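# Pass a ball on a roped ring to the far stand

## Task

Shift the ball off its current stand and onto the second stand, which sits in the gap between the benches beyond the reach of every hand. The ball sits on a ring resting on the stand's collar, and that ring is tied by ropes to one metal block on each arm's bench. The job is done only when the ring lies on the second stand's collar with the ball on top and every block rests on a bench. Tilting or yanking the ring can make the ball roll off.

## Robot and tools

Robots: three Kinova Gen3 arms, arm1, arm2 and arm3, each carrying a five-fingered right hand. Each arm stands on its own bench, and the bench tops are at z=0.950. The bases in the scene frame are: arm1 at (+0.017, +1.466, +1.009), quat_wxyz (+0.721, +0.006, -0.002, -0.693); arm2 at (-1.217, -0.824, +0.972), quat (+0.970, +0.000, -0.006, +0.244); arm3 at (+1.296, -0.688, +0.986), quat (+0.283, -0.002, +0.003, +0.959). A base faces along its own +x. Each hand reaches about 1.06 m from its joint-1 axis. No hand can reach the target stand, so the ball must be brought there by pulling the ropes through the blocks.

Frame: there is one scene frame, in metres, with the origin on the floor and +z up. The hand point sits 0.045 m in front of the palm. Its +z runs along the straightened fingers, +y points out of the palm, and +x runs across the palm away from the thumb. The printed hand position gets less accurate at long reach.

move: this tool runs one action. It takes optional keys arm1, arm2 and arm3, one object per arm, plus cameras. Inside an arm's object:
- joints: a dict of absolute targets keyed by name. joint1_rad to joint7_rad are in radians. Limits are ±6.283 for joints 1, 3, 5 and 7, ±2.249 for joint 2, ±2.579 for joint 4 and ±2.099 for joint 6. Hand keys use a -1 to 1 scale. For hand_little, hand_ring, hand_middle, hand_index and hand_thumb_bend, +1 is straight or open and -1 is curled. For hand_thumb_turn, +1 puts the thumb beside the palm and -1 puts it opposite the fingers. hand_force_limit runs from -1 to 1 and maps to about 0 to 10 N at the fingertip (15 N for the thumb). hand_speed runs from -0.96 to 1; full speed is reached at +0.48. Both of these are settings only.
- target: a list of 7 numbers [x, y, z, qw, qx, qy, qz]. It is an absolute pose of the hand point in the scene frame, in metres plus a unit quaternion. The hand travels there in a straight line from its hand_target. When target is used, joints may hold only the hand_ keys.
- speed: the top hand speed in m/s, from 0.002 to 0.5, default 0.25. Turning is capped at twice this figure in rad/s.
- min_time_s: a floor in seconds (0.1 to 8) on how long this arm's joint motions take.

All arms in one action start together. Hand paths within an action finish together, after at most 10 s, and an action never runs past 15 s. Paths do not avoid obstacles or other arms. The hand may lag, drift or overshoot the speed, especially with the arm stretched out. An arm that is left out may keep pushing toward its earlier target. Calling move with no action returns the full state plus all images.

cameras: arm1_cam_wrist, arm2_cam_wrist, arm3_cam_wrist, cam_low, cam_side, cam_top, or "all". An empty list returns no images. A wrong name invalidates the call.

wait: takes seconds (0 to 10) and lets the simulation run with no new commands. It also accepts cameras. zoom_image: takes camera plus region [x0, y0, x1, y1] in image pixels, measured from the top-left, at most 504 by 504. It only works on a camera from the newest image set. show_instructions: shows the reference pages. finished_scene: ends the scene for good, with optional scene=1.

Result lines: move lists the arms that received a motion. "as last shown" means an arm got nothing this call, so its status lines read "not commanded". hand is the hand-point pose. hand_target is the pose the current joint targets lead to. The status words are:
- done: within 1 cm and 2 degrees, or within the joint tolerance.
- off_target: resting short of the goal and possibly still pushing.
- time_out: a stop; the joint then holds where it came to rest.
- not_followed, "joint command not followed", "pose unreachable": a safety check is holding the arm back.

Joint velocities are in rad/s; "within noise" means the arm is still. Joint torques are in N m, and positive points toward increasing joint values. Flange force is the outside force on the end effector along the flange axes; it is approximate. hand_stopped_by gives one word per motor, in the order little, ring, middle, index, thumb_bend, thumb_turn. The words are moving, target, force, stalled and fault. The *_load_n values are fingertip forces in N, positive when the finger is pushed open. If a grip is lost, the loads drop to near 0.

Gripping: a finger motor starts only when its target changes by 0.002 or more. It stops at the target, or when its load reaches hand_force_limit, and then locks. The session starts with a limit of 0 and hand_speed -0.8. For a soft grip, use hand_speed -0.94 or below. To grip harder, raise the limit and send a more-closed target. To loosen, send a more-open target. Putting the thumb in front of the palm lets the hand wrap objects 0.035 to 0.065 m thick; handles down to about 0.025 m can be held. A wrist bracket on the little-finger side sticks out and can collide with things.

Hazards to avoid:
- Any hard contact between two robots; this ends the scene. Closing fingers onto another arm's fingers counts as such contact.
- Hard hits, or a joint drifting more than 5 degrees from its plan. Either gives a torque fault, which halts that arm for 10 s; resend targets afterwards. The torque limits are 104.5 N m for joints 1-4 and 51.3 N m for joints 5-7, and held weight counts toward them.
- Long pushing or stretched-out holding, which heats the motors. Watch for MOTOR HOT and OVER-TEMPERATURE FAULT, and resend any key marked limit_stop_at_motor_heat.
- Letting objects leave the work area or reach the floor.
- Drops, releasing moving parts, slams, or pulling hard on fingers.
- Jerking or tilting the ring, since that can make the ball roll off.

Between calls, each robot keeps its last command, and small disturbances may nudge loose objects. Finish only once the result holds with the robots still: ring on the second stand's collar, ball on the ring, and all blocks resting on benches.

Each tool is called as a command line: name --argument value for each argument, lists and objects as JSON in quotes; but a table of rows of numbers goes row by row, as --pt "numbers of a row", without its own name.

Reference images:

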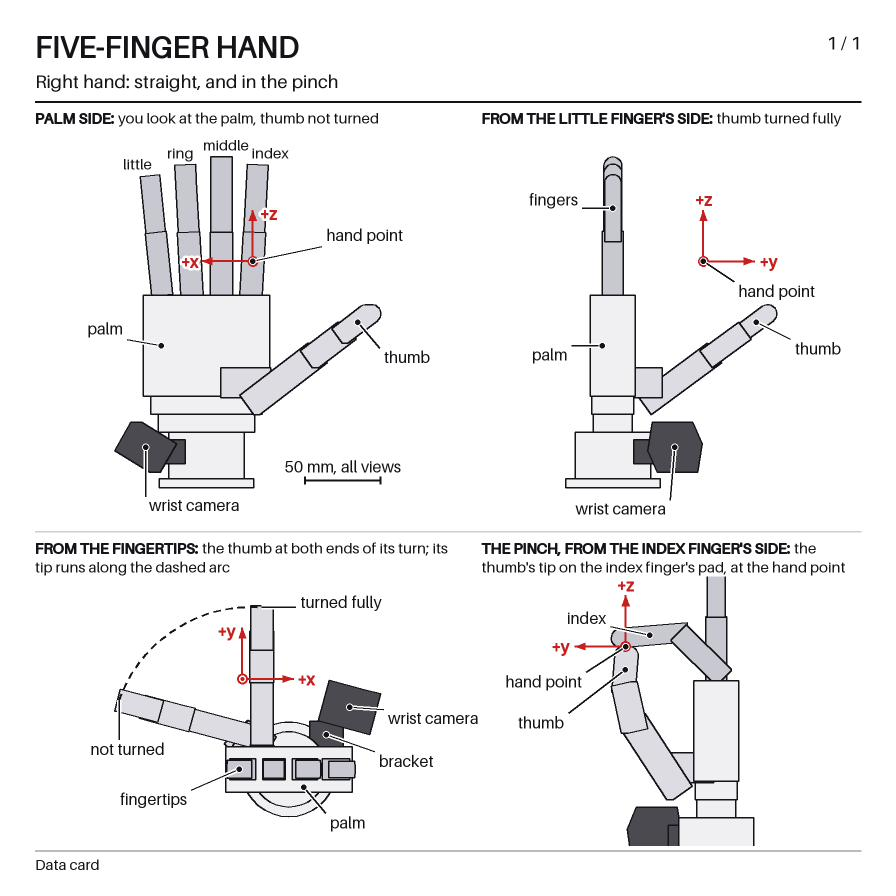

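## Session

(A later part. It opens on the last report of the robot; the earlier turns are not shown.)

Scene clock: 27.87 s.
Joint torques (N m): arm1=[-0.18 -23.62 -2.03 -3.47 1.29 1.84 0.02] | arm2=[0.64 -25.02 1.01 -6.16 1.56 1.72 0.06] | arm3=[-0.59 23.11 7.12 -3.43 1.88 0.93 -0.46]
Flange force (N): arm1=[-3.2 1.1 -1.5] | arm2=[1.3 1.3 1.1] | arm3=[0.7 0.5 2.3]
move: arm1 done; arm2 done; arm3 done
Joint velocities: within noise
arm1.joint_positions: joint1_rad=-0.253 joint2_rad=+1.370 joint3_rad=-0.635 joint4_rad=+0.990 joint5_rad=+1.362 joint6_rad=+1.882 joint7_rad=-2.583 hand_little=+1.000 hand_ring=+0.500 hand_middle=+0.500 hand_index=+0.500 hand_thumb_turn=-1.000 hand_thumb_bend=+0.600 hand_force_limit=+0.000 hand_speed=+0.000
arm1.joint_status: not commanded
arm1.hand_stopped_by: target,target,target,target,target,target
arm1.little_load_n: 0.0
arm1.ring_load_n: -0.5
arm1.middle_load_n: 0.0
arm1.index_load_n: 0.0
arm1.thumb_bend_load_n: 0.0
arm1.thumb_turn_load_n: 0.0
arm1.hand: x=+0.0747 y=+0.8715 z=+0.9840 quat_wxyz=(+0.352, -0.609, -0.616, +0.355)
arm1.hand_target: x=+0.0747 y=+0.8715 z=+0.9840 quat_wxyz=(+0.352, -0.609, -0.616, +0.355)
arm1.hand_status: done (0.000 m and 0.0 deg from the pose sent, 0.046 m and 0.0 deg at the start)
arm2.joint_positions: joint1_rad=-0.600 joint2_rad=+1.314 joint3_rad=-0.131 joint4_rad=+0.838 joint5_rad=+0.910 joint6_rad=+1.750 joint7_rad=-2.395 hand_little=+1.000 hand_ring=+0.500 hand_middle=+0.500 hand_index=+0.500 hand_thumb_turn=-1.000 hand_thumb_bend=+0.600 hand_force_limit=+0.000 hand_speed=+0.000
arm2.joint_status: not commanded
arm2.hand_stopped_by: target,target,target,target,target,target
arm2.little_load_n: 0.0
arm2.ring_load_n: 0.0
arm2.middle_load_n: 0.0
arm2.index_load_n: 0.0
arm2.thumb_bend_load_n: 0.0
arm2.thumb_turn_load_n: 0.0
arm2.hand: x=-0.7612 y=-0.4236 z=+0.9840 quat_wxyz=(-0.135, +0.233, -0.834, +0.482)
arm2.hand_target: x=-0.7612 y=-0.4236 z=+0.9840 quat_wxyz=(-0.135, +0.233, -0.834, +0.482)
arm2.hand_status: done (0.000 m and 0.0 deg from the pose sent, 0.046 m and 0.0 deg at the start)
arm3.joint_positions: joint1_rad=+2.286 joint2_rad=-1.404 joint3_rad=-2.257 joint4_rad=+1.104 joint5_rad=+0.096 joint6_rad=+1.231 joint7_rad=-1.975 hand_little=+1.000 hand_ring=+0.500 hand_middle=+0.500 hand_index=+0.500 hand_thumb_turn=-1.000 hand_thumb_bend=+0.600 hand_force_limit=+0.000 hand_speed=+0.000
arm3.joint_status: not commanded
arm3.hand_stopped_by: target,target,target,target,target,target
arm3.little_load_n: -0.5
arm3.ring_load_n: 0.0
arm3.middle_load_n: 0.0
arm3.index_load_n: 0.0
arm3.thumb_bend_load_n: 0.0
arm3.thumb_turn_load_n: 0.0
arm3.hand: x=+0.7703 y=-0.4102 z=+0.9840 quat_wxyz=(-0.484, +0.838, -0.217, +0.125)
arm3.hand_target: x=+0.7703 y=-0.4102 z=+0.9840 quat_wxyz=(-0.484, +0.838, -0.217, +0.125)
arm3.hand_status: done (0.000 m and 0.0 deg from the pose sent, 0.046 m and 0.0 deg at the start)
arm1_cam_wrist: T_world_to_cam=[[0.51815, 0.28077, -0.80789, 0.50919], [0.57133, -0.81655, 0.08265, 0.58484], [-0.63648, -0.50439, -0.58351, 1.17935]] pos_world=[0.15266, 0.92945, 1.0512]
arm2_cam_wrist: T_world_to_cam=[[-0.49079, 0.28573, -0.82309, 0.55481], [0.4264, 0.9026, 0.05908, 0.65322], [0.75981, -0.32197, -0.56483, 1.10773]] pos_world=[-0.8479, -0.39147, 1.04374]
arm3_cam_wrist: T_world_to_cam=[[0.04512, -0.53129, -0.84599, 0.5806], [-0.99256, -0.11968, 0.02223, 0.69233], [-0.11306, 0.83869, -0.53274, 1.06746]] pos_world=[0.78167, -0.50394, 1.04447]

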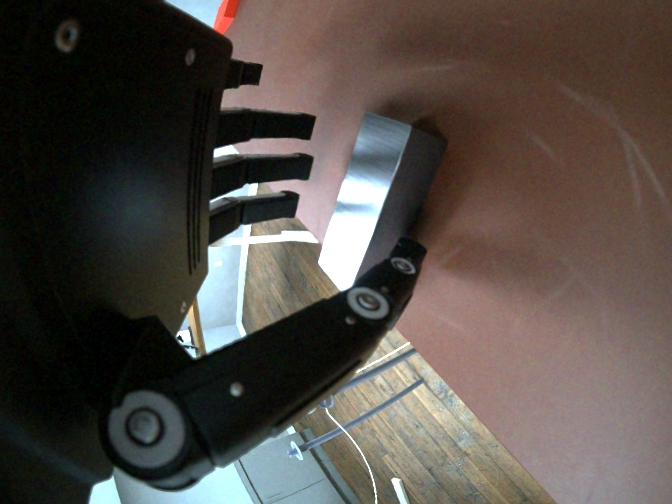

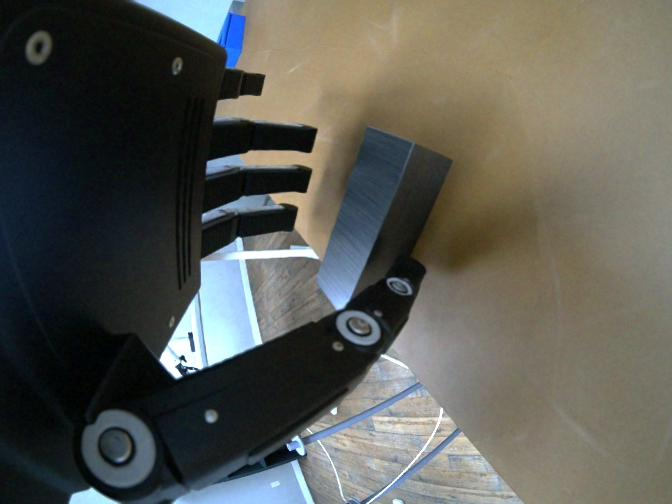

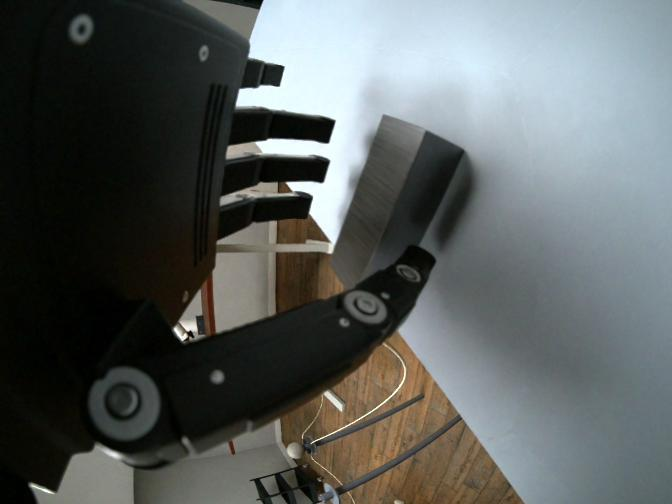

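move --arm1 '{"target": [0.0750, 0.8715, 0.976, -0.3517, 0.6092, 0.6156, -0.3554], "speed": 0.05, "joints": {"hand_ring": 1.0}}' --arm2 '{"target": [-0.7620, -0.4223, 0.975, 0.1347, -0.2332, 0.8340, -0.4815], "speed": 0.05, "joints": {"hand_ring": 1.0}}' --arm3 '{"target": [0.7698, -0.4112, 0.975, 0.4841, -0.8384, 0.2168, -0.1252], "speed": 0.05, "joints": {"hand_ring": 1.0}}' --cameras '["arm1_cam_wrist", "arm2_cam_wrist", "arm3_cam_wrist"]'

zoom_image --camera "arm1_cam_wrist" --region '[250, 80, 500, 330]'

zoom_image --camera "arm2_cam_wrist" --region '[250, 80, 500, 330]'

zoom_image --camera "arm3_cam_wrist" --region '[250, 80, 500, 330]'

Scene clock: 35.23 s.
Joint torques (N m): arm1=[-0.17 -23.7 -1.92 -3.57 1.26 1.83 0.08] | arm2=[0.64 -25.07 0.98 -6.19 1.56 1.72 0.07] | arm3=[-0.61 23.12 7.15 -3.33 1.84 0.94 -0.46]
Flange force (N): arm1=[-2.4 0.9 -1.2] | arm2=[1.7 1.1 1.3] | arm3=[0.6 0.5 2.2]
move: arm1 done; arm2 done; arm3 done
Joint velocities: within noise
arm1.joint_positions: joint1_rad=-0.255 joint2_rad=+1.384 joint3_rad=-0.632 joint4_rad=+0.982 joint5_rad=+1.366 joint6_rad=+1.876 joint7_rad=-2.587 hand_little=+1.000 hand_ring=+1.000 hand_middle=+0.500 hand_index=+0.500 hand_thumb_turn=-1.000 hand_thumb_bend=+0.600 hand_force_limit=+0.000 hand_speed=+0.000
arm1.joint_status: all done
arm1.hand_stopped_by: target,target,target,target,target,target
arm1.little_load_n: 0.0
arm1.ring_load_n: 0.0
arm1.middle_load_n: 0.0
arm1.index_load_n: 0.0
arm1.thumb_bend_load_n: 0.0
arm1.thumb_turn_load_n: 0.0
arm1.hand: x=+0.0750 y=+0.8715 z=+0.9760 quat_wxyz=(+0.352, -0.609, -0.616, +0.355)
arm1.hand_target: x=+0.0750 y=+0.8715 z=+0.9760 quat_wxyz=(+0.352, -0.609, -0.616, +0.355)
arm1.hand_status: done (0.000 m and 0.0 deg from the pose sent, 0.008 m and 0.0 deg at the start)
arm2.joint_positions: joint1_rad=-0.602 joint2_rad=+1.332 joint3_rad=-0.131 joint4_rad=+0.826 joint5_rad=+0.909 joint6_rad=+1.747 joint7_rad=-2.401 hand_little=+1.000 hand_ring=+1.000 hand_middle=+0.500 hand_index=+0.500 hand_thumb_turn=-1.000 hand_thumb_bend=+0.600 hand_force_limit=+0.000 hand_speed=+0.000
arm2.joint_status: all done
arm2.hand_stopped_by: target,target,target,target,target,target
arm2.little_load_n: 0.0
arm2.ring_load_n: 0.0
arm2.middle_load_n: 0.0
arm2.index_load_n: 0.0
arm2.thumb_bend_load_n: 0.0
arm2.thumb_turn_load_n: 0.0
arm2.hand: x=-0.7620 y=-0.4223 z=+0.9750 quat_wxyz=(-0.135, +0.233, -0.834, +0.482)
arm2.hand_target: x=-0.7620 y=-0.4223 z=+0.9750 quat_wxyz=(-0.135, +0.233, -0.834, +0.482)
arm2.hand_status: done (0.000 m and 0.0 deg from the pose sent, 0.009 m and 0.0 deg at the start)
arm3.joint_positions: joint1_rad=+2.288 joint2_rad=-1.419 joint3_rad=-2.262 joint4_rad=+1.096 joint5_rad=+0.092 joint6_rad=+1.229 joint7_rad=-1.985 hand_little=+1.000 hand_ring=+1.000 hand_middle=+0.500 hand_index=+0.500 hand_thumb_turn=-1.000 hand_thumb_bend=+0.600 hand_force_limit=+0.000 hand_speed=+0.000
arm3.joint_status: all done
arm3.hand_stopped_by: target,target,target,target,target,target
arm3.little_load_n: 0.0
arm3.ring_load_n: 0.0
arm3.middle_load_n: 0.0
arm3.index_load_n: 0.0
arm3.thumb_bend_load_n: 0.0
arm3.thumb_turn_load_n: 0.0
arm3.hand: x=+0.7698 y=-0.4112 z=+0.9750 quat_wxyz=(-0.484, +0.838, -0.217, +0.125)
arm3.hand_target: x=+0.7698 y=-0.4112 z=+0.9750 quat_wxyz=(-0.484, +0.838, -0.217, +0.125)
arm3.hand_status: done (0.000 m and 0.0 deg from the pose sent, 0.009 m and 0.0 deg at the start)
arm1_cam_wrist: T_world_to_cam=[[0.5182, 0.28081, -0.80784, 0.50248], [0.57132, -0.81656, 0.08265, 0.58534], [-0.63644, -0.50436, -0.58357, 1.17491]] pos_world=[0.15296, 0.92945, 1.0432]
arm2_cam_wrist: T_world_to_cam=[[-0.49091, 0.2857, -0.82303, 0.54646], [0.4263, 0.90265, 0.05906, 0.65287], [0.75979, -0.32187, -0.56491, 1.10379]] pos_world=[-0.8487, -0.39017, 1.03474]
arm3_cam_wrist: T_world_to_cam=[[0.04511, -0.53122, -0.84603, 0.57248], [-0.99256, -0.11968, 0.02223, 0.69192], [-0.11306, 0.83874, -0.53267, 1.06334]] pos_world=[0.78117, -0.50494, 1.03537]

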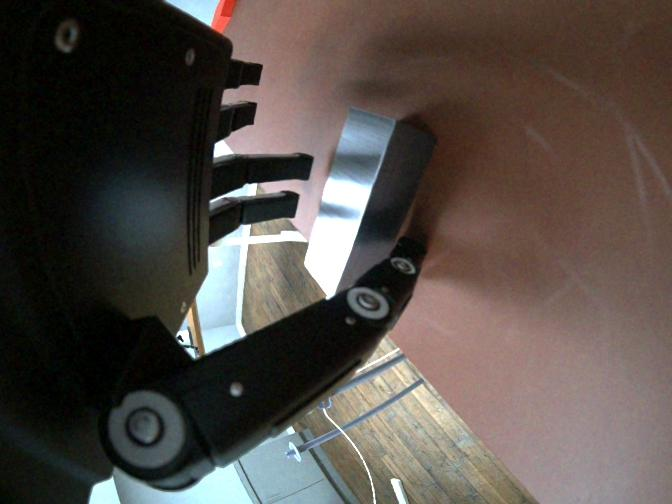

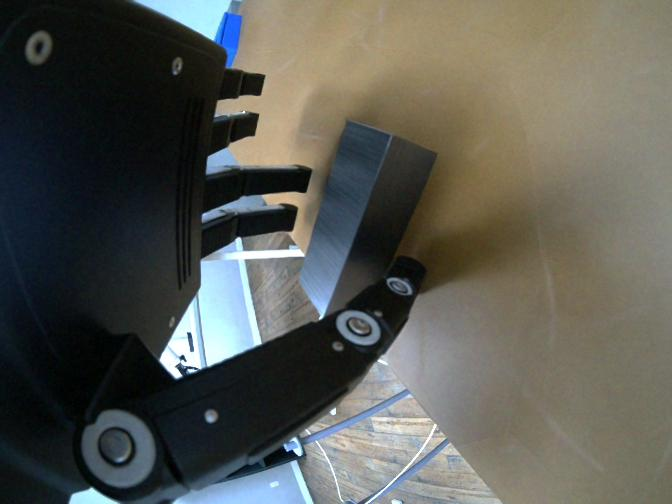

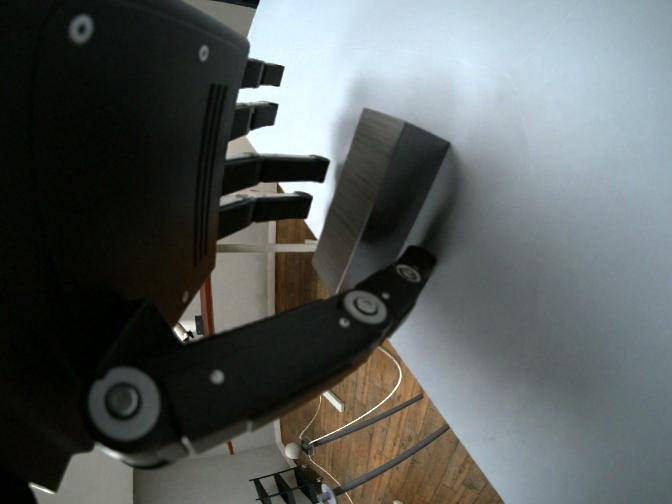

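Scaled by 2.016 from the camera's image (finer frame: 960x720).

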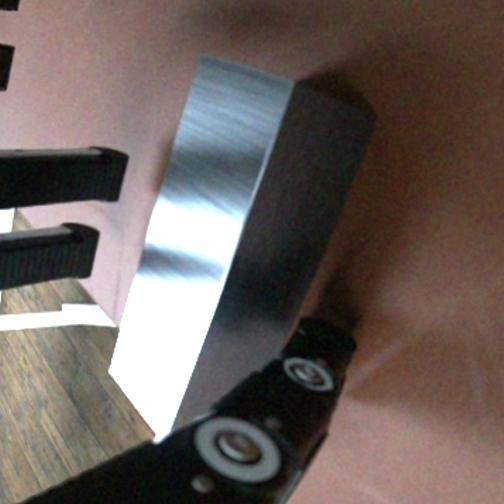

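Scaled by 2.016 from the camera's image (finer frame: 960x720).

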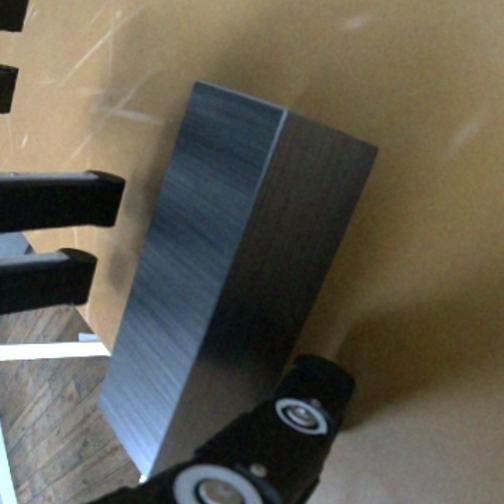

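Scaled by 2.016 from the camera's image (finer frame: 960x720).

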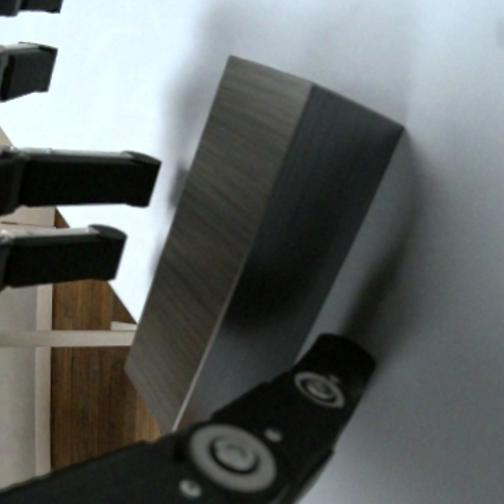

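move --arm1 '{"joints": {"hand_index": -0.3, "hand_middle": -0.3, "hand_thumb_bend": -0.1, "hand_speed": -0.9, "hand_force_limit": -0.6}}' --arm2 '{"joints": {"hand_index": -0.3, "hand_middle": -0.3, "hand_thumb_bend": -0.1, "hand_speed": -0.9, "hand_force_limit": -0.6}}' --arm3 '{"joints": {"hand_index": -0.3, "hand_middle": -0.3, "hand_thumb_bend": -0.1, "hand_speed": -0.9, "hand_force_limit": -0.6}}' --cameras '["arm1_cam_wrist", "arm2_cam_wrist", "arm3_cam_wrist"]'

zoom_image --camera "arm1_cam_wrist" --region '[200, 80, 450, 330]'

zoom_image --camera "arm2_cam_wrist" --region '[200, 80, 450, 330]'

zoom_image --camera "arm3_cam_wrist" --region '[200, 80, 450, 330]'

Scene clock: 38.83 s.
Joint torques (N m): arm1=[-0.12 -23.55 -2.05 -3.36 1.23 1.91 0.05] | arm2=[0.59 -25.08 0.98 -6.18 1.55 1.73 0.06] | arm3=[-0.55 22.78 6.82 -3.2 1.68 0.96 -0.42]
Flange force (N): arm1=[-3.5 1.2 -1.6] | arm2=[1.7 1.1 1.4] | arm3=[0.6 -0.1 1.9]
move: arm1 off_target; arm2 off_target; arm3 off_target
Joint velocities: within noise
arm1.joint_positions: joint1_rad=-0.255 joint2_rad=+1.384 joint3_rad=-0.632 joint4_rad=+0.982 joint5_rad=+1.366 joint6_rad=+1.876 joint7_rad=-2.587 hand_little=+1.000 hand_ring=+1.000 hand_middle=+0.008 hand_index=-0.011 hand_thumb_turn=-1.000 hand_thumb_bend=+0.339 hand_force_limit=-0.600 hand_speed=-0.900
arm1.joint_status: hand_middle off_target (ended at +0.008, target -0.300); hand_index off_target (ended at -0.011, target -0.300); hand_thumb_bend off_target (ended at +0.339, target -0.100); the others done
arm1.hand_stopped_by: target,target,force,force,force,target
arm1.little_load_n: 0.0
arm1.ring_load_n: -0.5
arm1.middle_load_n: 2.5
arm1.index_load_n: 2.5
arm1.thumb_bend_load_n: 3.0
arm1.thumb_turn_load_n: 0.0
arm1.hand: x=+0.0750 y=+0.8715 z=+0.9760 quat_wxyz=(+0.352, -0.609, -0.616, +0.355)
arm1.hand_target: x=+0.0750 y=+0.8715 z=+0.9760 quat_wxyz=(+0.352, -0.609, -0.616, +0.355)
arm1.hand_status: not commanded
arm2.joint_positions: joint1_rad=-0.602 joint2_rad=+1.332 joint3_rad=-0.131 joint4_rad=+0.826 joint5_rad=+0.909 joint6_rad=+1.747 joint7_rad=-2.401 hand_little=+1.000 hand_ring=+1.000 hand_middle=+0.018 hand_index=+0.008 hand_thumb_turn=-1.000 hand_thumb_bend=+0.350 hand_force_limit=-0.600 hand_speed=-0.900
arm2.joint_status: hand_middle off_target (ended at +0.018, target -0.300); hand_index off_target (ended at +0.008, target -0.300); hand_thumb_bend off_target (ended at +0.350, target -0.100); the others done
arm2.hand_stopped_by: target,target,force,force,force,target
arm2.little_load_n: 0.0
arm2.ring_load_n: 0.0
arm2.middle_load_n: 4.5
arm2.index_load_n: 2.0
arm2.thumb_bend_load_n: 4.0
arm2.thumb_turn_load_n: 0.0
arm2.hand: x=-0.7620 y=-0.4223 z=+0.9750 quat_wxyz=(-0.135, +0.233, -0.834, +0.482)
arm2.hand_target: x=-0.7620 y=-0.4223 z=+0.9750 quat_wxyz=(-0.135, +0.233, -0.834, +0.482)
arm2.hand_status: not commanded
arm3.joint_positions: joint1_rad=+2.288 joint2_rad=-1.419 joint3_rad=-2.262 joint4_rad=+1.096 joint5_rad=+0.092 joint6_rad=+1.229 joint7_rad=-1.985 hand_little=+1.000 hand_ring=+1.000 hand_middle=+0.018 hand_index=-0.001 hand_thumb_turn=-1.000 hand_thumb_bend=+0.353 hand_force_limit=-0.600 hand_speed=-0.900
arm3.joint_status: hand_middle off_target (ended at +0.018, target -0.300); hand_index off_target (ended at -0.001, target -0.300); hand_thumb_bend off_target (ended at +0.353, target -0.100); the others done
arm3.hand_stopped_by: target,target,force,force,force,target
arm3.little_load_n: 0.0
arm3.ring_load_n: 0.0
arm3.middle_load_n: 5.0
arm3.index_load_n: 4.0
arm3.thumb_bend_load_n: 5.0
arm3.thumb_turn_load_n: -0.5
arm3.hand: x=+0.7698 y=-0.4112 z=+0.9750 quat_wxyz=(-0.484, +0.838, -0.217, +0.125)
arm3.hand_target: x=+0.7698 y=-0.4112 z=+0.9750 quat_wxyz=(-0.484, +0.838, -0.217, +0.125)
arm3.hand_status: not commanded
arm1_cam_wrist: T_world_to_cam=[[0.5182, 0.28081, -0.80784, 0.50248], [0.57132, -0.81656, 0.08265, 0.58534], [-0.63644, -0.50436, -0.58357, 1.17491]] pos_world=[0.15296, 0.92945, 1.0432]
arm2_cam_wrist: T_world_to_cam=[[-0.49095, 0.28563, -0.82304, 0.54628], [0.42626, 0.90268, 0.059, 0.65297], [0.75979, -0.32186, -0.56491, 1.10381]] pos_world=[-0.8488, -0.39017, 1.03464]
arm3_cam_wrist: T_world_to_cam=[[0.04507, -0.5313, -0.84598, 0.57243], [-0.99257, -0.11965, 0.02227, 0.69189], [-0.11306, 0.83869, -0.53274, 1.06339]] pos_world=[0.78117, -0.50494, 1.03537]

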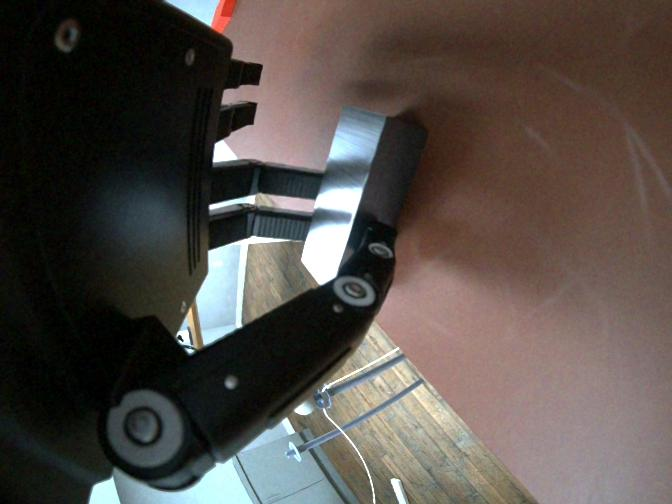

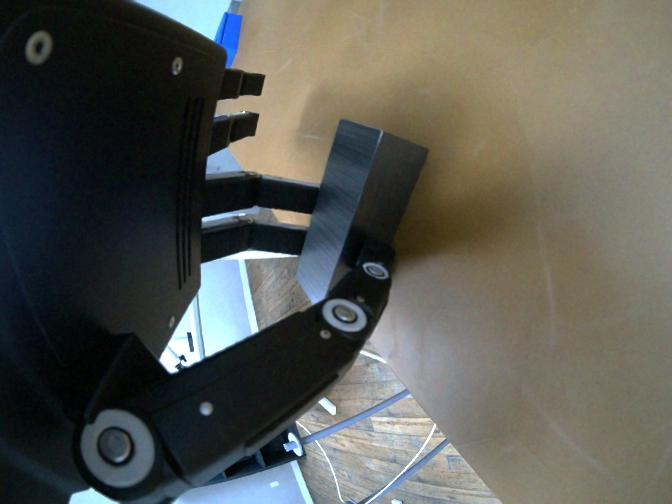

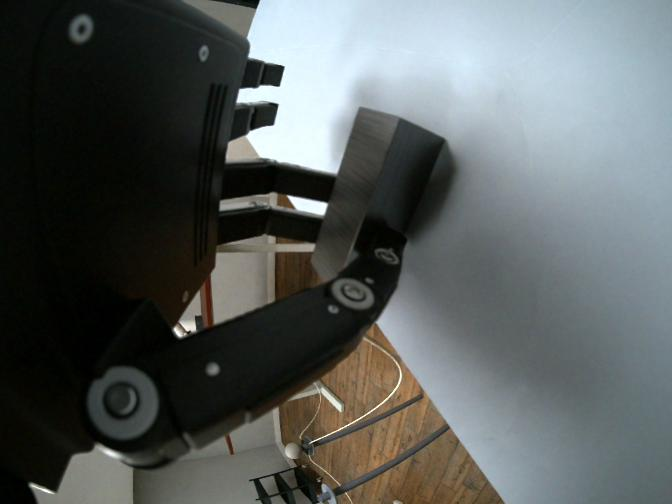

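Scaled by 2.016 from the camera's image (finer frame: 960x720).

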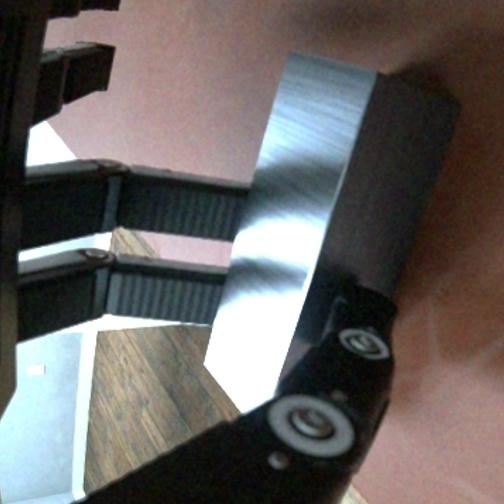

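Scaled by 2.016 from the camera's image (finer frame: 960x720).

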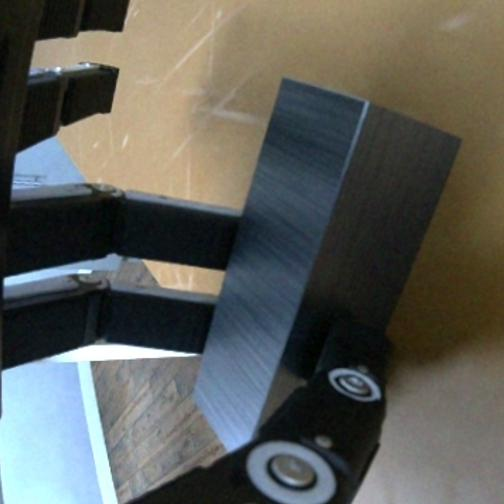

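Scaled by 2.016 from the camera's image (finer frame: 960x720).

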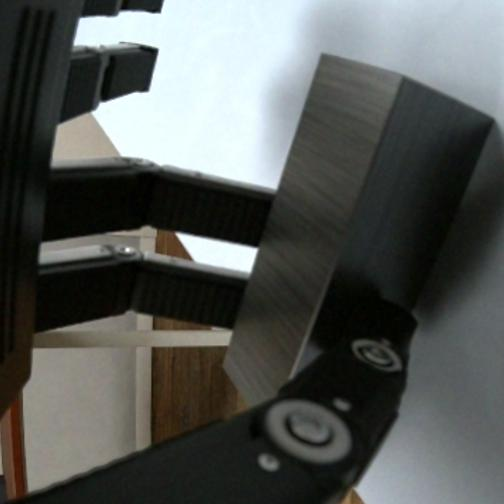

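move --arm1 '{"joints": {"hand_index": -0.4, "hand_middle": -0.4, "hand_thumb_bend": -0.2, "hand_speed": -0.92, "hand_force_limit": 0.3}}' --arm2 '{"joints": {"hand_index": -0.4, "hand_middle": -0.4, "hand_thumb_bend": -0.2, "hand_speed": -0.92, "hand_force_limit": 0.3}}' --arm3 '{"joints": {"hand_index": -0.4, "hand_middle": -0.4, "hand_thumb_bend": -0.2, "hand_speed": -0.92, "hand_force_limit": 0.3}}' --cameras '[]'

move --arm1 '{"joints": {"hand_ring": -0.4, "hand_speed": -0.9, "hand_force_limit": -0.8}}' --arm2 '{"joints": {"hand_ring": -0.4, "hand_speed": -0.9, "hand_force_limit": -0.8}}' --arm3 '{"joints": {"hand_ring": -0.4, "hand_speed": -0.9, "hand_force_limit": -0.8}}' --cameras '["arm1_cam_wrist", "arm2_cam_wrist", "arm3_cam_wrist"]'

Scene clock: 43.40 s.
Joint torques (N m): arm1=[-0.08 -23.29 -2.02 -3.39 1.15 1.88 0.01] | arm2=[0.56 -25.35 1.14 -6.2 1.66 1.88 0.04] | arm3=[-0.64 22.78 6.79 -3.2 1.72 0.98 -0.46]
Flange force (N): arm1=[-3.2 0.7 -1.7] | arm2=[1.5 1.6 1.6] | arm3=[0.4 -0.2 2.0]
move: arm1 off_target; arm2 off_target; arm3 off_target
Joint velocities: within noise
arm1.joint_positions: joint1_rad=-0.255 joint2_rad=+1.384 joint3_rad=-0.632 joint4_rad=+0.982 joint5_rad=+1.366 joint6_rad=+1.876 joint7_rad=-2.587 hand_little=+1.000 hand_ring=+1.000 hand_middle=-0.026 hand_index=-0.060 hand_thumb_turn=-1.000 hand_thumb_bend=+0.290 hand_force_limit=+0.300 hand_speed=-0.920
arm1.joint_status: hand_middle off_target (ended at -0.026, target -0.400); hand_index off_target (ended at -0.060, target -0.400); hand_thumb_bend off_target (ended at +0.290, target -0.200); the others done
arm1.hand_stopped_by: target,target,force,force,force,target
arm1.little_load_n: 0.0
arm1.ring_load_n: 0.0
arm1.middle_load_n: 6.5
arm1.index_load_n: 7.5
arm1.thumb_bend_load_n: 10.0
arm1.thumb_turn_load_n: 0.0
arm1.hand: x=+0.0750 y=+0.8715 z=+0.9760 quat_wxyz=(+0.352, -0.609, -0.616, +0.355)
arm1.hand_target: x=+0.0750 y=+0.8715 z=+0.9760 quat_wxyz=(+0.352, -0.609, -0.616, +0.355)
arm1.hand_status: not commanded
arm2.joint_positions: joint1_rad=-0.602 joint2_rad=+1.332 joint3_rad=-0.131 joint4_rad=+0.826 joint5_rad=+0.909 joint6_rad=+1.747 joint7_rad=-2.401 hand_little=+1.000 hand_ring=+1.000 hand_middle=+0.013 hand_index=-0.012 hand_thumb_turn=-1.000 hand_thumb_bend=+0.339 hand_force_limit=+0.300 hand_speed=-0.920
arm2.joint_status: hand_middle off_target (ended at +0.013, target -0.400); hand_index off_target (ended at -0.012, target -0.400); hand_thumb_bend off_target (ended at +0.339, target -0.200); the others done
arm2.hand_stopped_by: target,target,force,force,force,target
arm2.little_load_n: 0.0
arm2.ring_load_n: 0.0
arm2.middle_load_n: 6.5
arm2.index_load_n: 7.0
arm2.thumb_bend_load_n: 9.5
arm2.thumb_turn_load_n: 0.0
arm2.hand: x=-0.7620 y=-0.4223 z=+0.9750 quat_wxyz=(-0.135, +0.233, -0.834, +0.482)
arm2.hand_target: x=-0.7620 y=-0.4223 z=+0.9750 quat_wxyz=(-0.135, +0.233, -0.834, +0.482)
arm2.hand_status: not commanded
arm3.joint_positions: joint1_rad=+2.288 joint2_rad=-1.419 joint3_rad=-2.262 joint4_rad=+1.096 joint5_rad=+0.092 joint6_rad=+1.229 joint7_rad=-1.985 hand_little=+1.000 hand_ring=+1.000 hand_middle=+0.012 hand_index=-0.014 hand_thumb_turn=-1.000 hand_thumb_bend=+0.344 hand_force_limit=+0.300 hand_speed=-0.920
arm3.joint_status: hand_middle off_target (ended at +0.012, target -0.400); hand_index off_target (ended at -0.014, target -0.400); hand_thumb_bend off_target (ended at +0.344, target -0.200); the others done
arm3.hand_stopped_by: target,target,force,force,force,target
arm3.little_load_n: 0.0
arm3.ring_load_n: 0.0
arm3.middle_load_n: 7.0
arm3.index_load_n: 7.5
arm3.thumb_bend_load_n: 9.5
arm3.thumb_turn_load_n: -1.5
arm3.hand: x=+0.7698 y=-0.4112 z=+0.9750 quat_wxyz=(-0.484, +0.838, -0.217, +0.125)
arm3.hand_target: x=+0.7698 y=-0.4112 z=+0.9750 quat_wxyz=(-0.484, +0.838, -0.217, +0.125)
arm3.hand_status: not commanded

Scene clock: 48.60 s.
Joint torques (N m): arm1=[-0.35 -22.9 -2.23 -3.41 1.12 1.36 0.06] | arm2=[0.86 -24.39 0.97 -5.99 1.46 1.56 0.06] | arm3=[-0.61 22.52 6.6 -3.5 1.57 0.69 -0.46]
Flange force (N): arm1=[-2.5 -0.5 -1.9] | arm2=[1.9 0.3 0.4] | arm3=[1.5 -1.1 1.6]
move: arm1 off_target; arm2 off_target; arm3 off_target
Joint velocities: within noise
arm1.joint_positions: joint1_rad=-0.255 joint2_rad=+1.384 joint3_rad=-0.632 joint4_rad=+0.982 joint5_rad=+1.366 joint6_rad=+1.876 joint7_rad=-2.587 hand_little=+1.000 hand_ring=-0.005 hand_middle=-0.026 hand_index=-0.060 hand_thumb_turn=-1.000 hand_thumb_bend=+0.290 hand_force_limit=-0.800 hand_speed=-0.900
arm1.joint_status: hand_ring off_target (ended at -0.005, target -0.400); the others done
arm1.hand_stopped_by: target,force,force,force,force,target
arm1.little_load_n: 0.0
arm1.ring_load_n: 1.5
arm1.middle_load_n: 6.5
arm1.index_load_n: 7.5
arm1.thumb_bend_load_n: 9.5
arm1.thumb_turn_load_n: 0.0
arm1.hand: x=+0.0750 y=+0.8715 z=+0.9760 quat_wxyz=(+0.352, -0.609, -0.616, +0.355)
arm1.hand_target: x=+0.0750 y=+0.8715 z=+0.9760 quat_wxyz=(+0.352, -0.609, -0.616, +0.355)
arm1.hand_status: not commanded
arm2.joint_positions: joint1_rad=-0.602 joint2_rad=+1.332 joint3_rad=-0.131 joint4_rad=+0.826 joint5_rad=+0.909 joint6_rad=+1.747 joint7_rad=-2.401 hand_little=+1.000 hand_ring=+0.004 hand_middle=+0.013 hand_index=-0.012 hand_thumb_turn=-1.000 hand_thumb_bend=+0.339 hand_force_limit=-0.800 hand_speed=-0.900
arm2.joint_status: hand_ring off_target (ended at +0.004, target -0.400); the others done
arm2.hand_stopped_by: target,force,force,force,force,target
arm2.little_load_n: 0.0
arm2.ring_load_n: 1.5
arm2.middle_load_n: 5.0
arm2.index_load_n: 7.5
arm2.thumb_bend_load_n: 10.0
arm2.thumb_turn_load_n: 0.0
arm2.hand: x=-0.7620 y=-0.4223 z=+0.9750 quat_wxyz=(-0.135, +0.233, -0.834, +0.482)
arm2.hand_target: x=-0.7620 y=-0.4223 z=+0.9750 quat_wxyz=(-0.135, +0.233, -0.834, +0.482)
arm2.hand_status: not commanded
arm3.joint_positions: joint1_rad=+2.288 joint2_rad=-1.419 joint3_rad=-2.262 joint4_rad=+1.096 joint5_rad=+0.092 joint6_rad=+1.229 joint7_rad=-1.985 hand_little=+1.000 hand_ring=+0.004 hand_middle=+0.012 hand_index=-0.014 hand_thumb_turn=-1.000 hand_thumb_bend=+0.344 hand_force_limit=-0.800 hand_speed=-0.900
arm3.joint_status: hand_ring off_target (ended at +0.004, target -0.400); the others done
arm3.hand_stopped_by: target,force,force,force,force,target
arm3.little_load_n: 0.0
arm3.ring_load_n: 2.0
arm3.middle_load_n: 6.5
arm3.index_load_n: 7.5
arm3.thumb_bend_load_n: 10.0
arm3.thumb_turn_load_n: -0.5
arm3.hand: x=+0.7698 y=-0.4112 z=+0.9750 quat_wxyz=(-0.484, +0.838, -0.217, +0.125)
arm3.hand_target: x=+0.7698 y=-0.4112 z=+0.9750 quat_wxyz=(-0.484, +0.838, -0.217, +0.125)
arm3.hand_status: not commanded
arm1_cam_wrist: T_world_to_cam=[[0.5182, 0.28081, -0.80784, 0.50248], [0.57132, -0.81656, 0.08265, 0.58534], [-0.63644, -0.50436, -0.58357, 1.17491]] pos_world=[0.15296, 0.92945, 1.0432]
arm2_cam_wrist: T_world_to_cam=[[-0.49091, 0.2857, -0.82303, 0.54646], [0.4263, 0.90265, 0.05906, 0.65287], [0.75979, -0.32187, -0.56491, 1.10379]] pos_world=[-0.8487, -0.39017, 1.03474]
arm3_cam_wrist: T_world_to_cam=[[0.04498, -0.53131, -0.84598, 0.57249], [-0.99257, -0.11961, 0.02235, 0.69184], [-0.11306, 0.83869, -0.53274, 1.06339]] pos_world=[0.78117, -0.50494, 1.03537]

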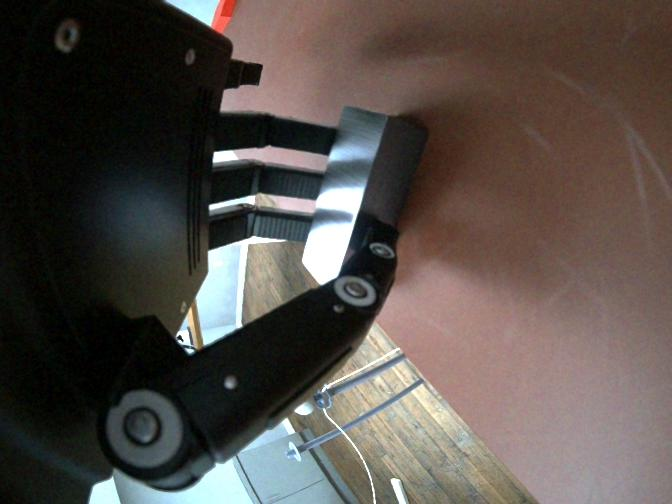

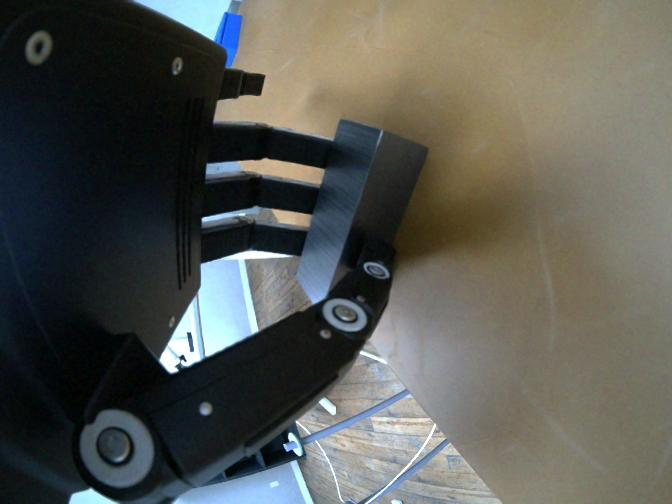

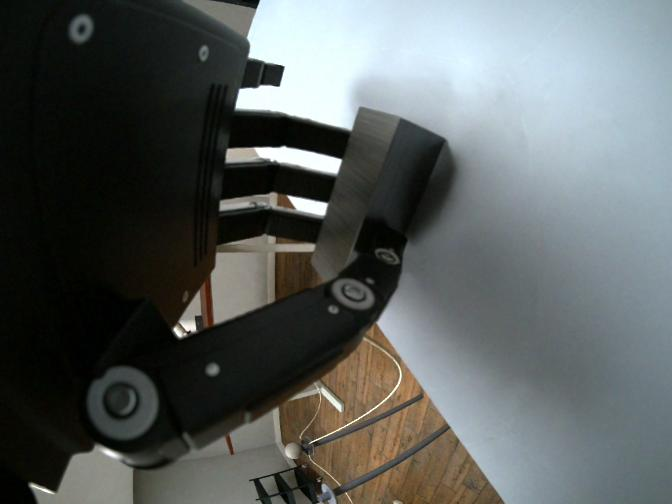

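move --arm1 '{"target": [0.0750, 0.8715, 1.006, -0.3517, 0.6092, 0.6156, -0.3554], "speed": 0.06}' --arm2 '{"target": [-0.7620, -0.4223, 1.005, 0.1347, -0.2332, 0.8340, -0.4815], "speed": 0.06}' --arm3 '{"target": [0.7698, -0.4112, 1.005, 0.4841, -0.8384, 0.2168, -0.1252], "speed": 0.06}' --cameras '["all"]'

Scene clock: 49.83 s.
Joint torques (N m): arm1=[-0.15 -24.32 -1.98 -3.77 1.52 2.16 0.01] | arm2=[0.65 -25.66 1.21 -6.49 1.81 1.91 0.05] | arm3=[-0.58 23.6 7.66 -3.74 2.17 1.02 -0.49]
Flange force (N): arm1=[-2.9 2.1 -0.8] | arm2=[1.5 2.4 1.9] | arm3=[0.7 1.7 3.0]
move: arm1 done; arm2 done; arm3 done
Joint velocities: within noise
arm1.joint_positions: joint1_rad=-0.249 joint2_rad=+1.331 joint3_rad=-0.641 joint4_rad=+1.006 joint5_rad=+1.353 joint6_rad=+1.901 joint7_rad=-2.568 hand_little=+1.000 hand_ring=-0.005 hand_middle=-0.026 hand_index=-0.060 hand_thumb_turn=-1.000 hand_thumb_bend=+0.290 hand_force_limit=-0.800 hand_speed=-0.900
arm1.joint_status: not commanded
arm1.hand_stopped_by: target,force,force,force,force,target
arm1.little_load_n: 0.0
arm1.ring_load_n: 1.0
arm1.middle_load_n: 6.5
arm1.index_load_n: 6.5
arm1.thumb_bend_load_n: 10.5
arm1.thumb_turn_load_n: 0.0
arm1.hand: x=+0.0750 y=+0.8715 z=+1.0060 quat_wxyz=(+0.352, -0.609, -0.616, +0.355)
arm1.hand_target: x=+0.0750 y=+0.8715 z=+1.0060 quat_wxyz=(+0.352, -0.609, -0.616, +0.355)
arm1.hand_status: done (0.000 m and 0.0 deg from the pose sent, 0.030 m and 0.0 deg at the start)
arm2.joint_positions: joint1_rad=-0.601 joint2_rad=+1.281 joint3_rad=-0.131 joint4_rad=+0.842 joint5_rad=+0.909 joint6_rad=+1.771 joint7_rad=-2.375 hand_little=+1.000 hand_ring=+0.004 hand_middle=+0.013 hand_index=-0.012 hand_thumb_turn=-1.000 hand_thumb_bend=+0.340 hand_force_limit=-0.800 hand_speed=-0.900
arm2.joint_status: not commanded
arm2.hand_stopped_by: target,force,force,force,force,target
arm2.little_load_n: 0.0
arm2.ring_load_n: 1.5
arm2.middle_load_n: 5.0
arm2.index_load_n: 7.0
arm2.thumb_bend_load_n: 10.5
arm2.thumb_turn_load_n: 0.0
arm2.hand: x=-0.7620 y=-0.4223 z=+1.0050 quat_wxyz=(-0.135, +0.233, -0.834, +0.482)
arm2.hand_target: x=-0.7620 y=-0.4223 z=+1.0050 quat_wxyz=(-0.135, +0.233, -0.834, +0.482)
arm2.hand_status: done (0.000 m and 0.0 deg from the pose sent, 0.030 m and 0.0 deg at the start)
arm3.joint_positions: joint1_rad=+2.280 joint2_rad=-1.370 joint3_rad=-2.247 joint4_rad=+1.113 joint5_rad=+0.106 joint6_rad=+1.247 joint7_rad=-1.955 hand_little=+1.000 hand_ring=+0.004 hand_middle=+0.012 hand_index=-0.014 hand_thumb_turn=-1.000 hand_thumb_bend=+0.344 hand_force_limit=-0.800 hand_speed=-0.900
arm3.joint_status: not commanded
arm3.hand_stopped_by: target,force,force,force,force,target
arm3.little_load_n: 0.0
arm3.ring_load_n: 1.5
arm3.middle_load_n: 6.0
arm3.index_load_n: 7.0
arm3.thumb_bend_load_n: 11.0
arm3.thumb_turn_load_n: -1.0
arm3.hand: x=+0.7698 y=-0.4112 z=+1.0050 quat_wxyz=(-0.484, +0.838, -0.217, +0.125)
arm3.hand_target: x=+0.7698 y=-0.4112 z=+1.0050 quat_wxyz=(-0.484, +0.838, -0.217, +0.125)
arm3.hand_status: done (0.000 m and 0.0 deg from the pose sent, 0.030 m and 0.0 deg at the start)
pictures: arm1_cam_wrist, arm2_cam_wrist, arm3_cam_wrist, cam_low, cam_side, cam_top
arm1_cam_wrist: T_world_to_cam=[[0.51816, 0.28084, -0.80786, 0.52671], [0.5714, -0.8165, 0.08265, 0.58279], [-0.63641, -0.50444, -0.58355, 1.19245]] pos_world=[0.15296, 0.92945, 1.0732]
arm2_cam_wrist: T_world_to_cam=[[-0.49081, 0.28569, -0.8231, 0.5713], [0.42638, 0.90262, 0.05904, 0.65118], [0.7598, -0.32197, -0.56483, 1.12062]] pos_world=[-0.8487, -0.39017, 1.06474]
arm3_cam_wrist: T_world_to_cam=[[0.04511, -0.53122, -0.84603, 0.59787], [-0.99255, -0.11977, 0.02228, 0.69114], [-0.11316, 0.83873, -0.53266, 1.07939]] pos_world=[0.78117, -0.50494, 1.06537]

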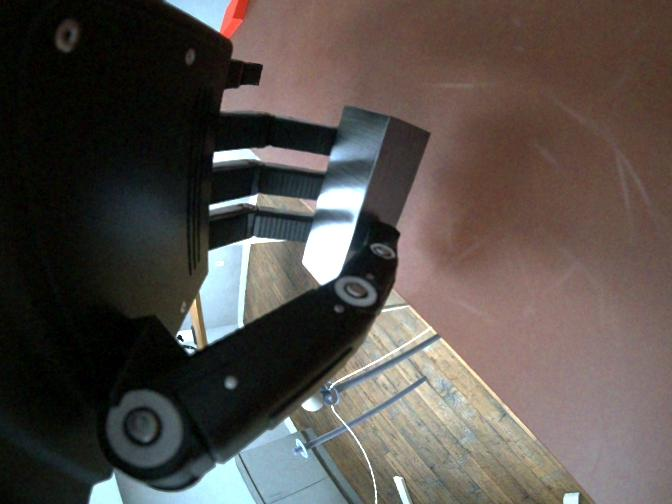

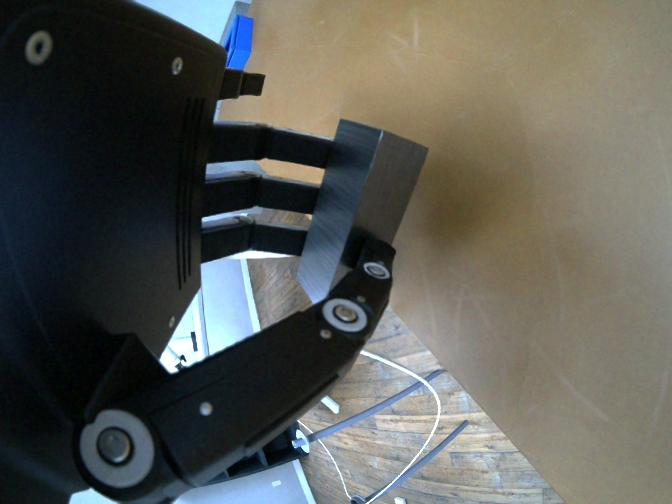

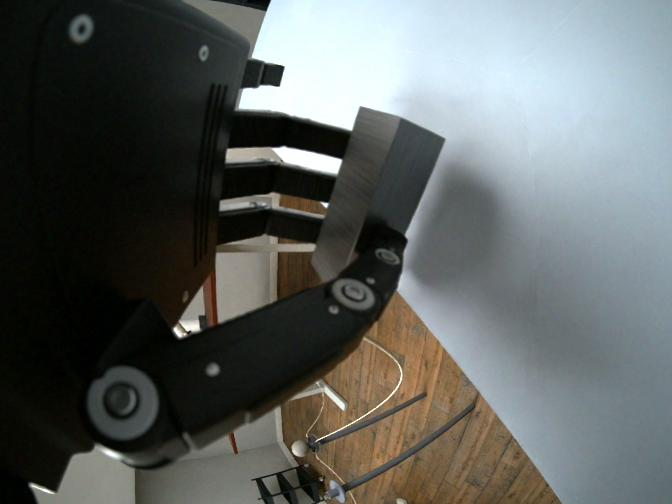

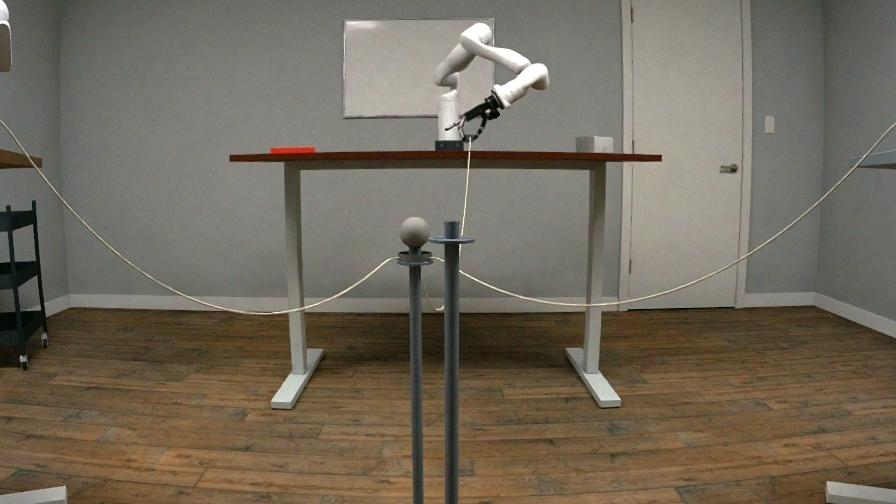

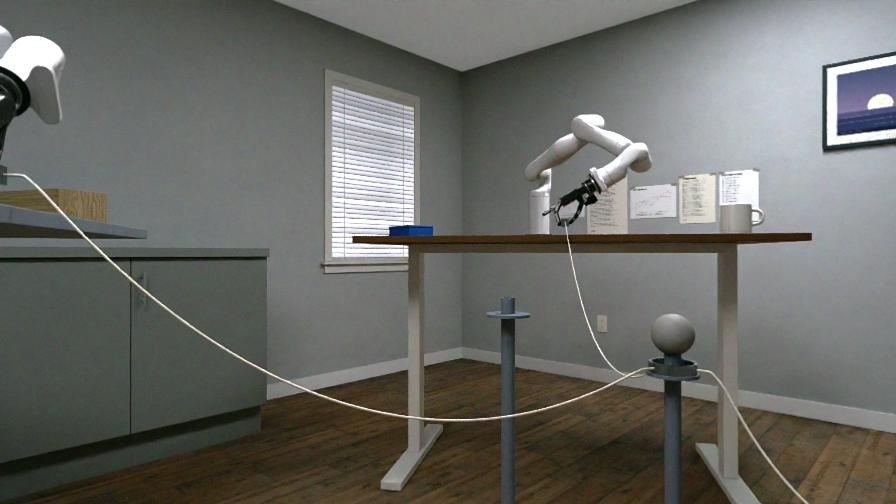

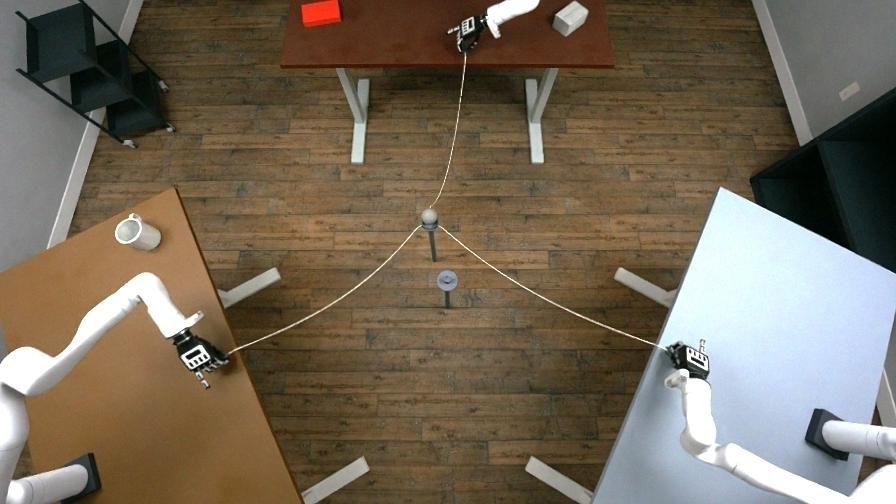

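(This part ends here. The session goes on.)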